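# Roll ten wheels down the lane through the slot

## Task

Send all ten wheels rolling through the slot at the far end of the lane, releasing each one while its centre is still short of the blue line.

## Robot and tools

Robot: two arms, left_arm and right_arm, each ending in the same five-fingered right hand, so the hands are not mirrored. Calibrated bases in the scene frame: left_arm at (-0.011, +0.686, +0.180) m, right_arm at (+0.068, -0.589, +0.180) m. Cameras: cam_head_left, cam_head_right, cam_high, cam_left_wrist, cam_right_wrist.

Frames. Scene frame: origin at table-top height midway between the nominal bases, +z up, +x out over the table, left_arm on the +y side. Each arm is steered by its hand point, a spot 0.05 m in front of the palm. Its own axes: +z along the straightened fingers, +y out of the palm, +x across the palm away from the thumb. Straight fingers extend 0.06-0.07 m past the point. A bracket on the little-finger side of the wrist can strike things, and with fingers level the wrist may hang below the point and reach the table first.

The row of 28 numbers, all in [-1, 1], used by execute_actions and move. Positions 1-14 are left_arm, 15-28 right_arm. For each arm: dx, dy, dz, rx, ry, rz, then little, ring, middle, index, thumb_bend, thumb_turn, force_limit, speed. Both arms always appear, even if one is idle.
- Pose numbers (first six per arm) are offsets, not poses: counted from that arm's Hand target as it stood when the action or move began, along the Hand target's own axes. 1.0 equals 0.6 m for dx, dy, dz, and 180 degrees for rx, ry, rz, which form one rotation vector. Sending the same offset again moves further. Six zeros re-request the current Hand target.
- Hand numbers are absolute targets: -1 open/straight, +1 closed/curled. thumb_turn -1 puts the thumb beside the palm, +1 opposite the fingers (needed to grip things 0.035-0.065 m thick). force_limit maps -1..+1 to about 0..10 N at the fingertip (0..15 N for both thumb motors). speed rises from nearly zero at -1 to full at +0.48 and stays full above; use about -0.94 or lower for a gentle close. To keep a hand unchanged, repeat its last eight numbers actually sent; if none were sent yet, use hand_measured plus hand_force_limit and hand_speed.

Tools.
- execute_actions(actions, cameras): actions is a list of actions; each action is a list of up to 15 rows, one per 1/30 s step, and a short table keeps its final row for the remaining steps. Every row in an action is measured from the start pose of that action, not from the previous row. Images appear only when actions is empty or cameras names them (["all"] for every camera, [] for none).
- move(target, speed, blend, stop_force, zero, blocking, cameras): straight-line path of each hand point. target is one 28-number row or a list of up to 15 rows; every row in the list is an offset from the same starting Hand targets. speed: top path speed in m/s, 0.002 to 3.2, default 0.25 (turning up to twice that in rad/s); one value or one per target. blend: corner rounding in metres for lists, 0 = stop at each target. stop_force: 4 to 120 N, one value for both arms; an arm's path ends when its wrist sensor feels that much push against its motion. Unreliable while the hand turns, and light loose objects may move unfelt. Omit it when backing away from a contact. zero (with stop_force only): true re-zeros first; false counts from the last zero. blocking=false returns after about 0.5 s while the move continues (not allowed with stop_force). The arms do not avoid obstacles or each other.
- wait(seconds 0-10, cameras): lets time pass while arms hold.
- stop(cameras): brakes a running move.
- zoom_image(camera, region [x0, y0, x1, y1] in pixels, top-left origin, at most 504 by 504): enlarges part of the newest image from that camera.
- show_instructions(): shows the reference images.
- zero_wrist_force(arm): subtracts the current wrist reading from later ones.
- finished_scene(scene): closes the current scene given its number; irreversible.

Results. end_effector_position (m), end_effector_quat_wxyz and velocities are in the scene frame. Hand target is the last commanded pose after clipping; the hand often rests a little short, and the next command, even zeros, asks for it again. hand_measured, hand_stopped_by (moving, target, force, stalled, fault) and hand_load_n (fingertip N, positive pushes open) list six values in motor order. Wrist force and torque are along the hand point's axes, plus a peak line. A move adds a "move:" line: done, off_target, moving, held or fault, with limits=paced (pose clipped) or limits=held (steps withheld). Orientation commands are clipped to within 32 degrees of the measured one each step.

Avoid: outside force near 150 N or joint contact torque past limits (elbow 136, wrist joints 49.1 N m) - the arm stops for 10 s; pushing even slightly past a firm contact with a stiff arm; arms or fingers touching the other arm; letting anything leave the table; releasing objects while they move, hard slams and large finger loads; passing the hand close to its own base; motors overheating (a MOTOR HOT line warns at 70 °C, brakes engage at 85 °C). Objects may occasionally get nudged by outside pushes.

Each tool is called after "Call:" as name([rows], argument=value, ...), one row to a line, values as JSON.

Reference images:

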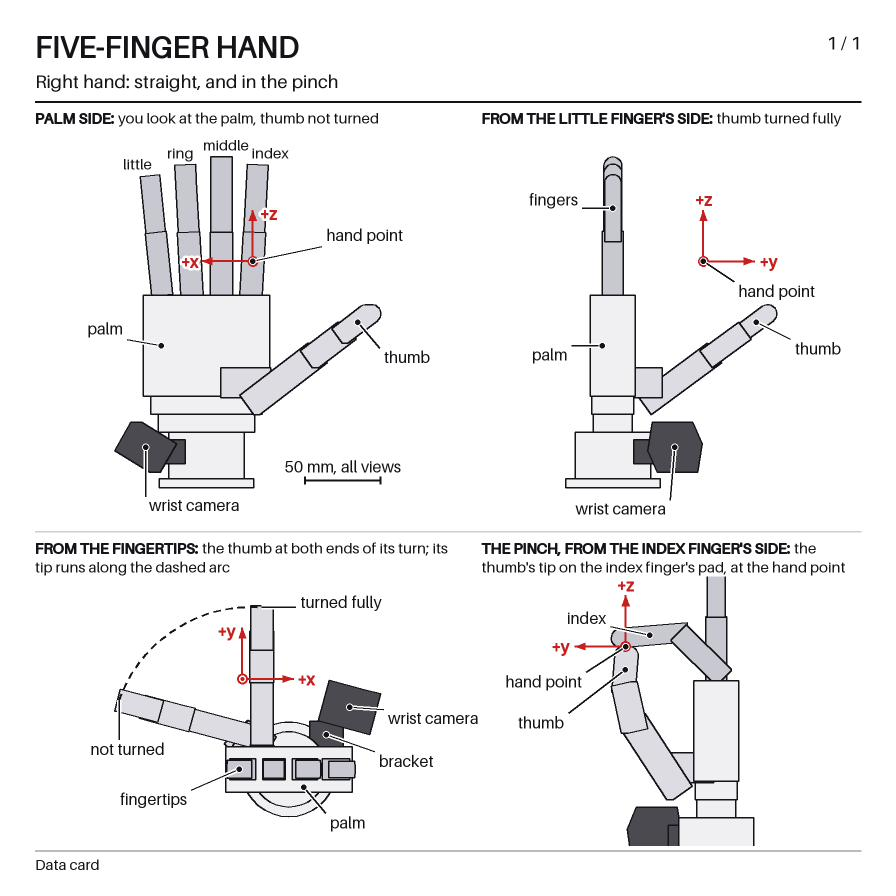

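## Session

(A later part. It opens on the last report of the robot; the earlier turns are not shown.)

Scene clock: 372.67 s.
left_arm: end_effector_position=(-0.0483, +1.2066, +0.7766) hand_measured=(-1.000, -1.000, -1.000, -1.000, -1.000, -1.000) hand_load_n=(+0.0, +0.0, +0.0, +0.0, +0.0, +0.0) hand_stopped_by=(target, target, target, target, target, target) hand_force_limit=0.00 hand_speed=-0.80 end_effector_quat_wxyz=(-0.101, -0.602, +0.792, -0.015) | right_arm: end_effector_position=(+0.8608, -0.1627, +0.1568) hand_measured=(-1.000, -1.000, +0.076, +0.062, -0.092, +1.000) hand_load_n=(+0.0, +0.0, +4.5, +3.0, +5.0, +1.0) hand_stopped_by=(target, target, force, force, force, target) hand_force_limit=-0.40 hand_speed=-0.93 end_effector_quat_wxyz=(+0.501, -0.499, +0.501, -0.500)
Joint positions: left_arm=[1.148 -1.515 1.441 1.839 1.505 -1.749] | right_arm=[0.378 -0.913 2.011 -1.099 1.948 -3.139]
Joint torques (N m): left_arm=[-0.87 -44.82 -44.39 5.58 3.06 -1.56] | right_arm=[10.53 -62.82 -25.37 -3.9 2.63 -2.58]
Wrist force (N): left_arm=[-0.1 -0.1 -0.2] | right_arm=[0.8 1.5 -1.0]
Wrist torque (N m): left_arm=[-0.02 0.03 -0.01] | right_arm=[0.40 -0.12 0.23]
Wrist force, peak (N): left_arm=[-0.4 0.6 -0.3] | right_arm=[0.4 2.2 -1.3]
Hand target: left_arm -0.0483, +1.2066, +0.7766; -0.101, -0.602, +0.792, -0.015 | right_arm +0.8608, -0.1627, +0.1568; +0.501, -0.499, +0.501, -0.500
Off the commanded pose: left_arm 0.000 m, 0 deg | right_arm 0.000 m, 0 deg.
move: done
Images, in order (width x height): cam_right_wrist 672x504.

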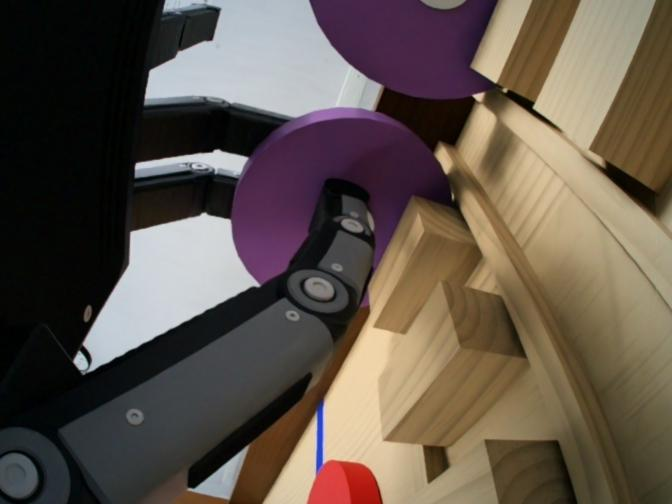

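Call:
move([
  [0,0,0,0,0,0,-1,-1,-1,-1,-1,-1,0,-0.8,0,-0.09,0,0,0,0,-1,-1,0.35,0.35,0.3,1,-0.4,-0.93],
  [0,0,0,0,0,0,-1,-1,-1,-1,-1,-1,0,-0.8,-0.1678,-0.09,-0.0322,0,-0.009,0,-1,-1,0.35,0.35,0.3,1,-0.4,-0.93],
], speed=[0.25,0.25], blend=[0.015,0])

Call:
move([
  [0,0,0,0,0,0,-1,-1,-1,-1,-1,-1,0,-0.8,0,0.08,0,0,0,0,-1,-1,0.35,0.35,0.3,1,-0.4,-0.93],
  [0,0,0,0,0,0,-1,-1,-1,-1,-1,-1,0,-0.8,0,0.096,0,0,0,0,-1,-1,0.35,0.35,0.3,1,-0.4,-0.93],
], speed=[0.12,0.012], stop_force=4, cameras=["cam_right_wrist"])

Call:
move(target=[0,0,0,0,0,0,-1,-1,-1,-1,-1,-1,0,-0.8,0,0,0,0,0,0,-1,-1,-0.08,-0.08,-0.22,1,-0.4,-0.85], cameras=["cam_right_wrist"])

Scene clock: 374.70 s.
left_arm: end_effector_position=(-0.0483, +1.2066, +0.7766) hand_measured=(-1.000, -1.000, -1.000, -1.000, -1.000, -1.000) hand_load_n=(+0.0, +0.0, -0.5, +0.0, +0.0, +0.0) hand_stopped_by=(target, target, target, target, target, target) hand_force_limit=0.00 hand_speed=-0.80 end_effector_quat_wxyz=(-0.101, -0.602, +0.792, -0.015) | right_arm: end_effector_position=(+0.8415, -0.0623, +0.2110) hand_measured=(-1.000, -1.000, +0.076, +0.062, -0.092, +1.000) hand_load_n=(+0.0, +0.0, +4.5, +3.0, +5.0, +1.0) hand_stopped_by=(target, target, force, force, force, target) hand_force_limit=-0.40 hand_speed=-0.93 end_effector_quat_wxyz=(+0.508, -0.506, +0.493, -0.492)
Joint positions: left_arm=[1.148 -1.515 1.441 1.839 1.505 -1.749] | right_arm=[0.517 -0.951 1.913 -0.962 2.059 -3.139]
Joint torques (N m): left_arm=[-0.55 -45.78 -44.51 5.56 2.89 -1.52] | right_arm=[11.83 -69.37 -32.42 -0.43 3.61 1.69]
Wrist force (N): left_arm=[0.4 -0.1 -0.4] | right_arm=[0.8 2.8 -0.9]
Wrist torque (N m): left_arm=[0.00 -0.05 0.03] | right_arm=[0.45 -0.12 0.39]
Wrist force, peak (N): left_arm=[0.0 0.1 -0.8] | right_arm=[0.6 3.8 -1.2]
Hand target: left_arm -0.0483, +1.2066, +0.7766; -0.101, -0.602, +0.792, -0.015 | right_arm +0.8415, -0.0622, +0.2110; +0.508, -0.506, +0.493, -0.492
Off the commanded pose: left_arm 0.000 m, 0 deg | right_arm 0.000 m, 0 deg.
move: done

Scene clock: 376.77 s.
left_arm: end_effector_position=(-0.0483, +1.2066, +0.7766) hand_measured=(-1.000, -1.000, -1.000, -1.000, -1.000, -1.000) hand_load_n=(+0.0, +0.0, +0.0, +0.0, +0.0, +0.0) hand_stopped_by=(target, target, target, target, target, target) hand_force_limit=0.00 hand_speed=-0.80 end_effector_quat_wxyz=(-0.101, -0.602, +0.792, -0.015) | right_arm: end_effector_position=(+0.8415, -0.0620, +0.1568) hand_measured=(-1.000, -1.000, +0.076, +0.062, -0.092, +1.000) hand_load_n=(+0.0, +0.0, +4.5, +3.5, +2.5, +0.5) hand_stopped_by=(target, target, force, force, force, target) hand_force_limit=-0.40 hand_speed=-0.93 end_effector_quat_wxyz=(+0.508, -0.506, +0.493, -0.492)
Joint positions: left_arm=[1.148 -1.515 1.441 1.839 1.505 -1.749] | right_arm=[0.518 -0.872 1.913 -1.042 2.06 -3.139]
Joint torques (N m): left_arm=[-1.61 -45.99 -43.85 5.61 3.03 -1.63] | right_arm=[12.05 -89.8 -16.9 0.12 3.01 -2.08]
Wrist force (N): left_arm=[-0.1 0.2 -0.5] | right_arm=[0.8 2.6 -1.1]
Wrist torque (N m): left_arm=[0.06 0.03 0.01] | right_arm=[0.45 -0.13 0.30]
Wrist force, peak (N): left_arm=[0.3 0.8 -0.2] | right_arm=[1.2 -3.9 -2.3]
Hand target: left_arm -0.0483, +1.2066, +0.7766; -0.101, -0.602, +0.792, -0.015 | right_arm +0.8415, -0.0620, +0.1568; +0.508, -0.506, +0.493, -0.492 (not the last commanded pose)
Off the commanded pose: left_arm 0.000 m, 0 deg | right_arm 0.003 m, 0 deg.
move: contact (right_arm); path passed 1 of 2 targets
Images, in order (width x height): cam_right_wrist 672x504.

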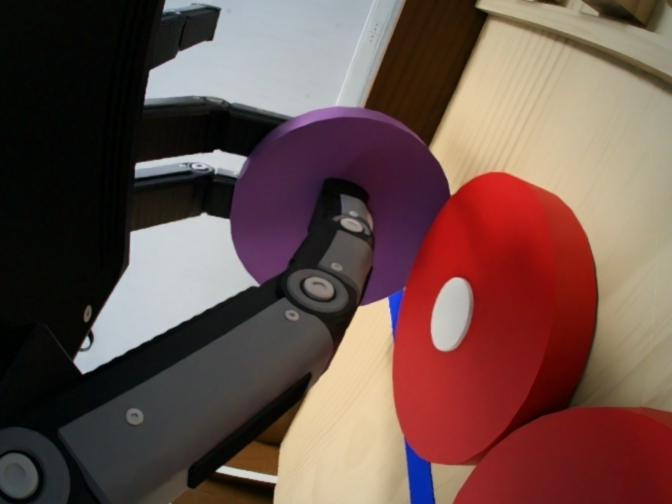

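Scene clock: 377.63 s.
left_arm: end_effector_position=(-0.0483, +1.2066, +0.7766) hand_measured=(-1.000, -1.000, -1.000, -1.000, -1.000, -1.000) hand_load_n=(+0.0, +0.0, +0.0, +0.0, +0.0, +0.0) hand_stopped_by=(target, target, target, target, target, target) hand_force_limit=0.00 hand_speed=-0.80 end_effector_quat_wxyz=(-0.101, -0.602, +0.792, -0.015) | right_arm: end_effector_position=(+0.8415, -0.0620, +0.1568) hand_measured=(-1.000, -1.000, -0.080, -0.080, -0.220, +1.000) hand_load_n=(+0.0, +0.0, +0.0, +0.0, +0.5, +0.0) hand_stopped_by=(target, target, target, target, target, target) hand_force_limit=-0.40 hand_speed=-0.85 end_effector_quat_wxyz=(+0.508, -0.506, +0.493, -0.492)
Joint positions: left_arm=[1.148 -1.515 1.441 1.839 1.505 -1.749] | right_arm=[0.518 -0.872 1.913 -1.042 2.06 -3.139]
Joint torques (N m): left_arm=[-1.05 -46.05 -44.21 5.36 3.04 -1.69] | right_arm=[4.35 -89.25 -18.09 -0.17 2.27 -1.18]
Wrist force (N): left_arm=[0.0 0.2 -0.6] | right_arm=[0.6 2.6 -1.1]
Wrist torque (N m): left_arm=[0.07 0.02 0.01] | right_arm=[0.48 -0.09 0.29]
Wrist force, peak (N): left_arm=[-0.2 0.3 -1.1] | right_arm=[0.6 2.6 -1.1]
Hand target: left_arm -0.0483, +1.2066, +0.7766; -0.101, -0.602, +0.792, -0.015 | right_arm +0.8415, -0.0620, +0.1568; +0.508, -0.506, +0.493, -0.492
Off the commanded pose: left_arm 0.000 m, 0 deg | right_arm 0.000 m, 0 deg.
move: done
Images, in order (width x height): cam_right_wrist 672x504.

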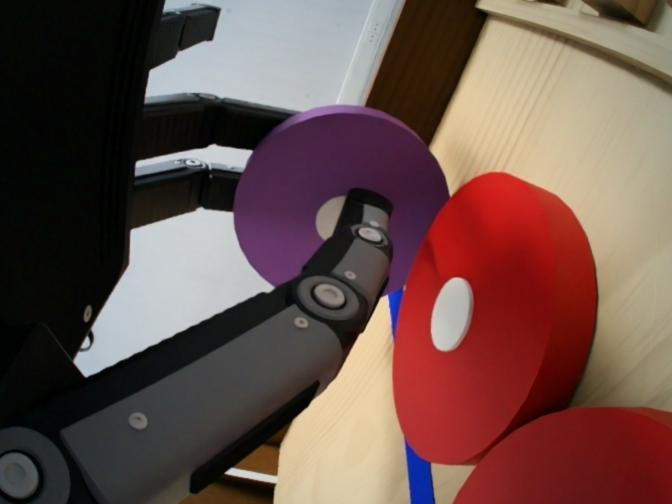

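Call:
move([
  [0,0,0,0,0,0,-1,-1,-1,-1,-1,-1,0,-0.8,0,-0.092,0,0,0,0,-1,-1,-0.08,-0.08,-0.22,1,-0.4,-0.85],
  [0,0,0,0,0,0,-1,-1,-1,-1,-1,-1,0,-0.8,0.0885,-0.092,-0.0325,0,0.009,0,-1,-1,-1,0,0.5,1,-0.4,0.3],
  [0,0,0,0,0,0,-1,-1,-1,-1,-1,-1,0,-0.8,0.0885,0.0073,-0.0325,0,0.009,0,-1,-1,-1,0,0.5,1,-0.4,0.3],
], speed=[0.3,0.3,0.2], cameras=["cam_right_wrist"])

Call:
execute_actions([
  [[0,0,0,0,0,0,-1,-1,-1,-1,-1,-1,0,-0.8,-0.00055,0,0,0,0,0,-1,-1,-1,0,0.5,1,-0.4,0.3],[0,0,0,0,0,0,-1,-1,-1,-1,-1,-1,0,-0.8,-0.0022,0,0,0,0,0,-1,-1,-1,0,0.5,1,-0.4,0.3],[0,0,0,0,0,0,-1,-1,-1,-1,-1,-1,0,-0.8,-0.005,0,0,0,0,0,-1,-1,-1,0,0.5,1,-0.4,0.3],[0,0,0,0,0,0,-1,-1,-1,-1,-1,-1,0,-0.8,-0.0089,0,0,0,0,0,-1,-1,-1,0,0.5,1,-0.4,0.3],[0,0,0,0,0,0,-1,-1,-1,-1,-1,-1,0,-0.8,-0.0148,0,0,0,0,0,-1,-1,-1,0,0.5,1,-0.4,0.3],[0,0,0,0,0,0,-1,-1,-1,-1,-1,-1,0,-0.8,-0.02475,0,0,0,0,0,-1,-1,-1,0,0.5,1,-0.4,0.3],[0,0,0,0,0,0,-1,-1,-1,-1,-1,-1,0,-0.8,-0.0387,0,0,0,0,0,-1,-1,-1,0,0.5,1,-0.4,0.3],[0,0,0,0,0,0,-1,-1,-1,-1,-1,-1,0,-0.8,-0.0567,0,0,0,0,0,-1,-1,-1,0,0.5,1,-0.4,0.3],[0,0,0,0,0,0,-1,-1,-1,-1,-1,-1,0,-0.8,-0.0747,0,0,0,0,0,-1,-1,-1,0,0.5,1,-0.4,0.3],[0,0,0,0,0,0,-1,-1,-1,-1,-1,-1,0,-0.8,-0.08865,0,0,0,0,0,-1,-1,-1,0,0.5,1,-0.4,0.3],[0,0,0,0,0,0,-1,-1,-1,-1,-1,-1,0,-0.8,-0.0985,0,0,0,0,0,-1,-1,-1,0,0.5,1,-0.4,0.3],[0,0,0,0,0,0,-1,-1,-1,-1,-1,-1,0,-0.8,-0.1043,0,0,0,0,0,-1,-1,-1,0,0.5,1,-0.4,0.3],[0,0,0,0,0,0,-1,-1,-1,-1,-1,-1,0,-0.8,-0.106,0,0,0,0,0,-1,-1,-1,0,0.5,1,-0.4,0.3],[0,0,0,0,0,0,-1,-1,-1,-1,-1,-1,0,-0.8,-0.106,0,0,0,0,0,-1,-1,-1,0,0.5,1,-0.4,0.3],[0,0,0,0,0,0,-1,-1,-1,-1,-1,-1,0,-0.8,-0.106,0,0,0,0,0,-1,-1,-1,0,0.5,1,-0.4,0.3]],
])

Call:
wait(seconds=0.7, cameras=["cam_head_left", "cam_right_wrist"])

Scene clock: 382.07 s.
left_arm: end_effector_position=(-0.0483, +1.2066, +0.7766) hand_measured=(-1.000, -1.000, -1.000, -1.000, -1.000, -1.000) hand_load_n=(+0.0, +0.0, +0.0, +0.0, +0.0, +0.0) hand_stopped_by=(target, target, target, target, target, target) hand_force_limit=0.00 hand_speed=-0.80 end_effector_quat_wxyz=(-0.101, -0.602, +0.792, -0.015) | right_arm: end_effector_position=(+0.8235, -0.1157, +0.1524) hand_measured=(-1.000, -1.000, -1.000, +0.000, +0.500, +1.000) hand_load_n=(+0.0, -0.5, +0.0, +0.0, +0.0, +0.0) hand_stopped_by=(target, target, target, target, target, target) hand_force_limit=-0.40 hand_speed=0.30 end_effector_quat_wxyz=(+0.501, -0.499, +0.501, -0.499)
Joint positions: left_arm=[1.148 -1.515 1.441 1.839 1.505 -1.749] | right_arm=[0.47 -0.905 2.008 -1.104 2.04 -3.139]
Joint torques (N m): left_arm=[-0.91 -46.65 -43.92 5.63 2.93 -1.49] | right_arm=[13.86 -62.65 -28.18 -4.63 3.42 -2.08]
Wrist force (N): left_arm=[-0.3 0.1 0.1] | right_arm=[0.6 2.3 -1.2]
Wrist torque (N m): left_arm=[0.00 0.04 -0.01] | right_arm=[0.42 -0.08 0.21]
Wrist force, peak (N): left_arm=[0.3 0.9 -0.3] | right_arm=[0.6 3.5 -1.0]
Hand target: left_arm -0.0483, +1.2066, +0.7766; -0.101, -0.602, +0.792, -0.015 | right_arm +0.8235, -0.1156, +0.1523; +0.501, -0.499, +0.501, -0.500
Off the commanded pose: left_arm 0.000 m, 0 deg | right_arm 0.000 m, 0 deg.
move: done
Images, in order (width x height): cam_right_wrist 672x504.

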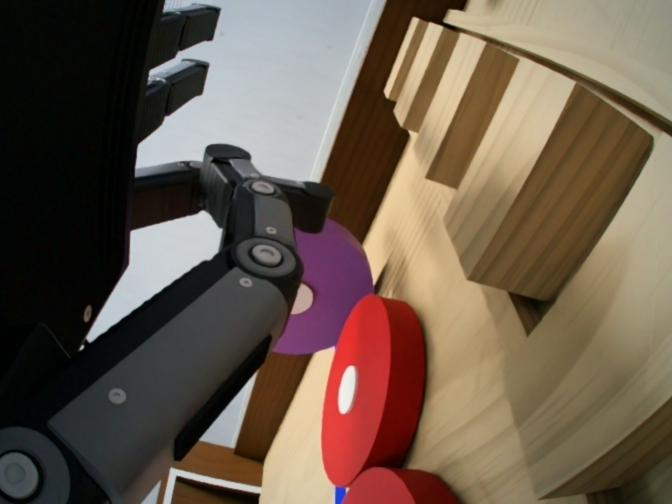

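Scene clock: 382.97 s.
left_arm: end_effector_position=(-0.0483, +1.2066, +0.7766) hand_measured=(-1.000, -1.000, -1.000, -1.000, -1.000, -1.000) hand_load_n=(+0.0, +0.0, +0.0, +0.0, +0.0, +0.0) hand_stopped_by=(target, target, target, target, target, target) hand_force_limit=0.00 hand_speed=-0.80 end_effector_quat_wxyz=(-0.101, -0.602, +0.792, -0.015) | right_arm: end_effector_position=(+0.8232, -0.0522, +0.1525) hand_measured=(-1.000, -1.000, -1.000, +0.000, +0.500, +1.000) hand_load_n=(+0.0, +0.0, +0.0, +0.0, +0.0, +0.0) hand_stopped_by=(target, target, target, target, target, target) hand_force_limit=-0.40 hand_speed=0.30 end_effector_quat_wxyz=(+0.501, -0.499, +0.500, -0.499)
Joint positions: left_arm=[1.148 -1.515 1.441 1.839 1.505 -1.749] | right_arm=[0.554 -0.867 1.916 -1.05 2.124 -3.14]
Joint torques (N m): left_arm=[-1.01 -44.74 -44.41 5.38 2.88 -1.6] | right_arm=[14.59 -68.83 -29.03 0.42 3.68 0.6]
Wrist force (N): left_arm=[-0.1 0.4 -0.6] | right_arm=[0.5 2.2 -1.0]
Wrist torque (N m): left_arm=[0.09 0.04 0.00] | right_arm=[0.40 -0.07 0.35]
Wrist force, peak (N): left_arm=[0.5 -0.5 -0.3] | right_arm=[2.6 2.0 -1.0]
Hand target: left_arm -0.0483, +1.2066, +0.7766; -0.101, -0.602, +0.792, -0.015 | right_arm +0.8235, -0.0520, +0.1524; +0.501, -0.499, +0.501, -0.500
Off the commanded pose: left_arm 0.000 m, 0 deg | right_arm 0.000 m, 0 deg.
Step readings (end_effector_position of left_arm | right_arm):
0: (-0.0483, +1.2066, +0.7766) | (+0.8235, -0.1157, +0.1524)
1: (-0.0483, +1.2066, +0.7766) | (+0.8235, -0.1157, +0.1524)
2: (-0.0483, +1.2066, +0.7766) | (+0.8235, -0.1156, +0.1523)
4: (-0.0483, +1.2066, +0.7766) | (+0.8236, -0.1148, +0.1524)
8: (-0.0483, +1.2066, +0.7766) | (+0.8234, -0.1067, +0.1523)
15: (-0.0483, +1.2066, +0.7766) | (+0.8225, -0.0613, +0.1527)

Scene clock: 383.67 s.
left_arm: end_effector_position=(-0.0483, +1.2066, +0.7766) hand_measured=(-1.000, -1.000, -1.000, -1.000, -1.000, -1.000) hand_load_n=(+0.0, +0.0, +0.0, +0.0, +0.0, +0.0) hand_stopped_by=(target, target, target, target, target, target) hand_force_limit=0.00 hand_speed=-0.80 end_effector_quat_wxyz=(-0.101, -0.602, +0.792, -0.015) | right_arm: end_effector_position=(+0.8233, -0.0521, +0.1525) hand_measured=(-1.000, -1.000, -1.000, +0.000, +0.500, +1.000) hand_load_n=(+0.0, +0.0, +0.0, +0.0, +0.0, +0.0) hand_stopped_by=(target, target, target, target, target, target) hand_force_limit=-0.40 hand_speed=0.30 end_effector_quat_wxyz=(+0.501, -0.499, +0.500, -0.499)
Joint positions: left_arm=[1.148 -1.515 1.441 1.839 1.505 -1.749] | right_arm=[0.554 -0.867 1.916 -1.05 2.124 -3.139]
Joint torques (N m): left_arm=[-1.98 -47.51 -44.3 5.26 3.04 -1.59] | right_arm=[15.61 -66.11 -28.7 -0.14 4.21 0.55]
Wrist force (N): left_arm=[-0.4 0.2 -0.1] | right_arm=[0.7 2.4 -1.0]
Wrist torque (N m): left_arm=[0.03 0.08 -0.01] | right_arm=[0.44 -0.09 0.37]
Wrist force, peak (N): left_arm=[0.2 0.4 -0.7] | right_arm=[0.6 2.6 -1.2]
Hand target: left_arm -0.0483, +1.2066, +0.7766; -0.101, -0.602, +0.792, -0.015 | right_arm +0.8235, -0.0520, +0.1524; +0.501, -0.499, +0.501, -0.500
Off the commanded pose: left_arm 0.000 m, 0 deg | right_arm 0.000 m, 0 deg.
wait: 0.70 s; at rest by 0.17 s
Images, in order (width x height): cam_head_left 896x504, cam_right_wrist 672x504.

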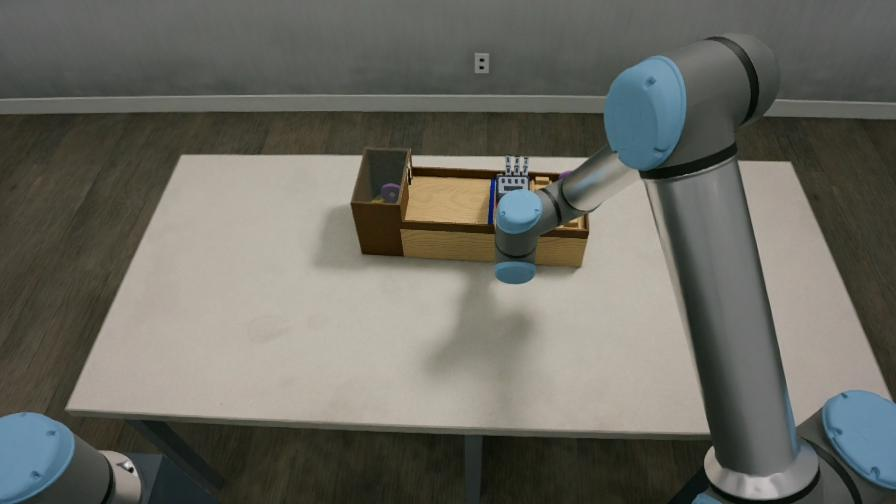

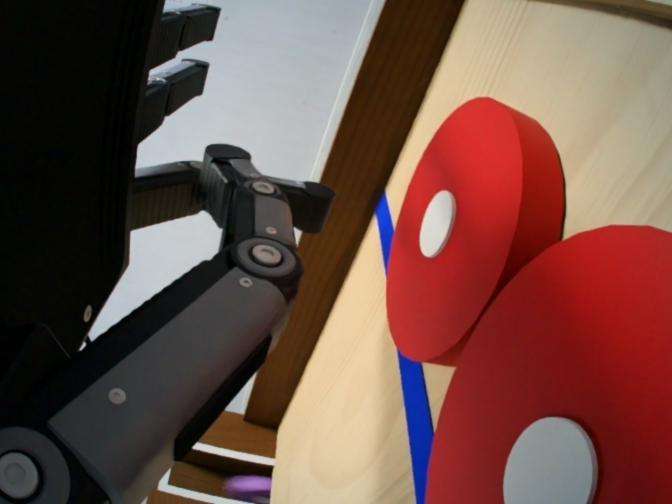

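Call:
move([
  [0,0,0,0,0,0,-1,-1,-1,-1,-1,-1,0,-0.8,0,-0.1125,0,0,0,0,-1,-1,-1,0,0.5,1,-0.4,0.3],
  [0,0,0,0,0,0,-1,-1,-1,-1,-1,-1,0,-0.8,0.3025,-0.1125,0.0575,0,0,0,-1,-1,-0.08,-0.08,-0.17,1,-0.4,0],
], speed=0.3, blend=[0.02,0], cameras=["cam_right_wrist"])

Scene clock: 386.27 s.
left_arm: end_effector_position=(-0.0483, +1.2066, +0.7766) hand_measured=(-1.000, -1.000, -1.000, -1.000, -1.000, -1.000) hand_load_n=(+0.0, +0.0, +0.0, +0.0, +0.0, +0.0) hand_stopped_by=(target, target, target, target, target, target) hand_force_limit=0.00 hand_speed=-0.80 end_effector_quat_wxyz=(-0.101, -0.602, +0.792, -0.015) | right_arm: end_effector_position=(+0.8580, -0.2337, +0.2195) hand_measured=(-1.000, -1.000, -0.080, -0.080, -0.170, +1.000) hand_load_n=(+0.0, +0.0, +0.0, +0.0, +0.0, +0.0) hand_stopped_by=(target, target, target, target, target, target) hand_force_limit=-0.40 hand_speed=0.00 end_effector_quat_wxyz=(+0.501, -0.499, +0.501, -0.500)
Joint positions: left_arm=[1.148 -1.515 1.441 1.839 1.505 -1.749] | right_arm=[0.27 -1.054 2.097 -1.044 1.84 -3.139]
Joint torques (N m): left_arm=[-1.27 -47.17 -44.53 5.46 2.98 -1.31] | right_arm=[-9.67 -79.66 -16.93 -3.22 -3.16 1.57]
Wrist force (N): left_arm=[0.5 0.0 -0.7] | right_arm=[0.7 2.8 -1.1]
Wrist torque (N m): left_arm=[0.04 -0.05 0.03] | right_arm=[0.51 -0.11 0.32]
Wrist force, peak (N): left_arm=[0.1 0.2 -0.9] | right_arm=[0.7 4.2 -1.1]
Hand target: left_arm -0.0483, +1.2066, +0.7766; -0.101, -0.602, +0.792, -0.015 | right_arm +0.8580, -0.2337, +0.2195; +0.501, -0.499, +0.501, -0.500
Off the commanded pose: left_arm 0.000 m, 0 deg | right_arm 0.000 m, 0 deg.
move: done
Images, in order (width x height): cam_right_wrist 672x504.

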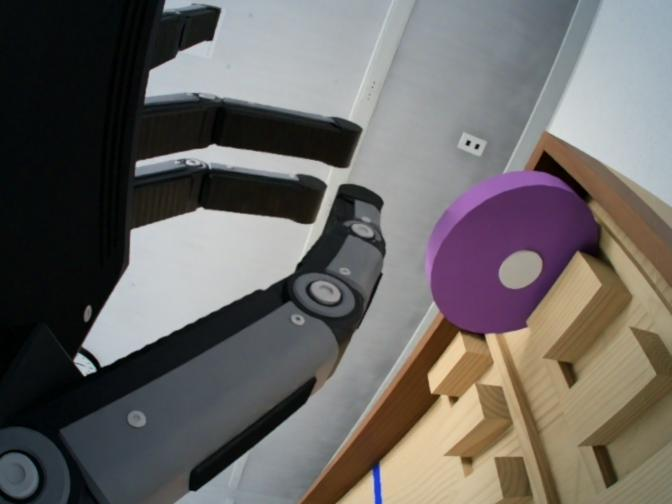

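Call:
move([
  [0,0,0,0,0,0,-1,-1,-1,-1,-1,-1,0,-0.8,0.001,0.05,-0.0015,0,0,0,-1,-1,-0.08,-0.08,-0.17,1,-0.4,0],
  [0,0,0,0,0,0,-1,-1,-1,-1,-1,-1,0,-0.8,0.001,0.105,-0.0015,0,0,0,-1,-1,-0.08,-0.08,-0.17,1,-0.4,0],
], speed=[0.15,0.03], stop_force=5, cameras=["cam_right_wrist"])

Call:
move(target=[0,0,0,0,0,0,-1,-1,-1,-1,-1,-1,0,-0.8,0,0,0,0,0,0,-1,-1,0.35,0.35,0.3,1,-0.4,-0.93], cameras=["cam_right_wrist"])

Scene clock: 389.17 s.
left_arm: end_effector_position=(-0.0483, +1.2066, +0.7766) hand_measured=(-1.000, -1.000, -1.000, -1.000, -1.000, -1.000) hand_load_n=(+0.0, +0.0, +0.0, +0.0, +0.0, +0.0) hand_stopped_by=(target, target, target, target, target, target) hand_force_limit=0.00 hand_speed=-0.80 end_effector_quat_wxyz=(-0.101, -0.602, +0.792, -0.015) | right_arm: end_effector_position=(+0.8571, -0.2342, +0.1565) hand_measured=(-1.000, -1.000, -0.080, -0.080, -0.170, +1.000) hand_load_n=(+0.0, +0.0, -0.5, +0.0, +0.0, +0.0) hand_stopped_by=(target, target, target, target, target, target) hand_force_limit=-0.40 hand_speed=0.00 end_effector_quat_wxyz=(+0.501, -0.499, +0.501, -0.500)
Joint positions: left_arm=[1.148 -1.515 1.441 1.839 1.505 -1.749] | right_arm=[0.269 -0.948 2.101 -1.152 1.84 -3.139]
Joint torques (N m): left_arm=[-3.05 -44.75 -44.17 5.67 2.91 -1.68] | right_arm=[12.35 -59.88 -25.24 -4.48 2.21 -1.73]
Wrist force (N): left_arm=[0.1 0.1 -0.2] | right_arm=[0.8 2.4 -0.9]
Wrist torque (N m): left_arm=[0.02 -0.01 0.01] | right_arm=[0.44 -0.14 0.28]
Wrist force, peak (N): left_arm=[-0.4 0.8 -0.4] | right_arm=[0.7 3.3 -1.1]
Hand target: left_arm -0.0483, +1.2066, +0.7766; -0.101, -0.602, +0.792, -0.015 | right_arm +0.8571, -0.2342, +0.1565; +0.501, -0.499, +0.501, -0.500
Off the commanded pose: left_arm 0.000 m, 0 deg | right_arm 0.000 m, 0 deg.
move: done
Images, in order (width x height): cam_right_wrist 672x504.

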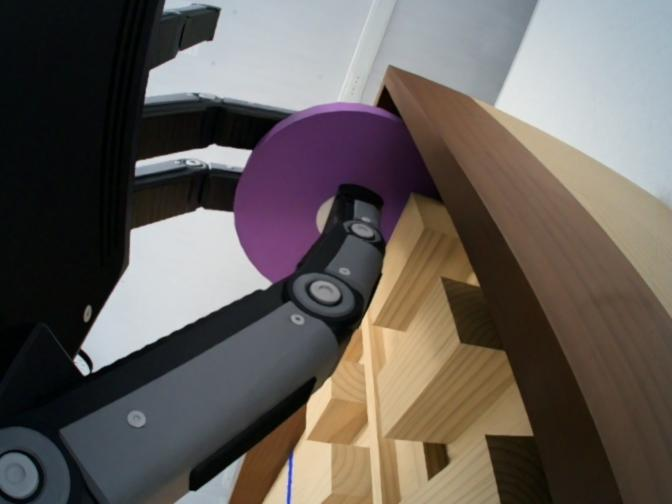

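Scene clock: 390.23 s.
left_arm: end_effector_position=(-0.0483, +1.2066, +0.7766) hand_measured=(-1.000, -1.000, -1.000, -1.000, -1.000, -1.000) hand_load_n=(+0.0, +0.0, +0.0, +0.0, +0.0, +0.0) hand_stopped_by=(target, target, target, target, target, target) hand_force_limit=0.00 hand_speed=-0.80 end_effector_quat_wxyz=(-0.101, -0.602, +0.792, -0.015) | right_arm: end_effector_position=(+0.8571, -0.2342, +0.1565) hand_measured=(-1.000, -1.000, +0.076, +0.062, -0.092, +1.000) hand_load_n=(+0.0, +0.0, +4.5, +3.0, +5.0, +0.5) hand_stopped_by=(target, target, force, force, force, target) hand_force_limit=-0.40 hand_speed=-0.93 end_effector_quat_wxyz=(+0.501, -0.499, +0.501, -0.500)
Joint positions: left_arm=[1.148 -1.515 1.441 1.839 1.505 -1.749] | right_arm=[0.269 -0.948 2.101 -1.152 1.84 -3.139]
Joint torques (N m): left_arm=[-1.15 -46.22 -44.77 5.28 2.96 -1.59] | right_arm=[14 -59.17 -23.15 -4.37 2.87 -1.75]
Wrist force (N): left_arm=[0.2 0.0 -0.7] | right_arm=[0.7 2.5 -1.0]
Wrist torque (N m): left_arm=[0.04 0.00 0.00] | right_arm=[0.47 -0.12 0.28]
Wrist force, peak (N): left_arm=[-0.9 0.5 -0.3] | right_arm=[0.4 2.7 -0.9]
Hand target: left_arm -0.0483, +1.2066, +0.7766; -0.101, -0.602, +0.792, -0.015 | right_arm +0.8571, -0.2342, +0.1565; +0.501, -0.499, +0.501, -0.500
Off the commanded pose: left_arm 0.000 m, 0 deg | right_arm 0.000 m, 0 deg.
move: done
Images, in order (width x height): cam_right_wrist 672x504.

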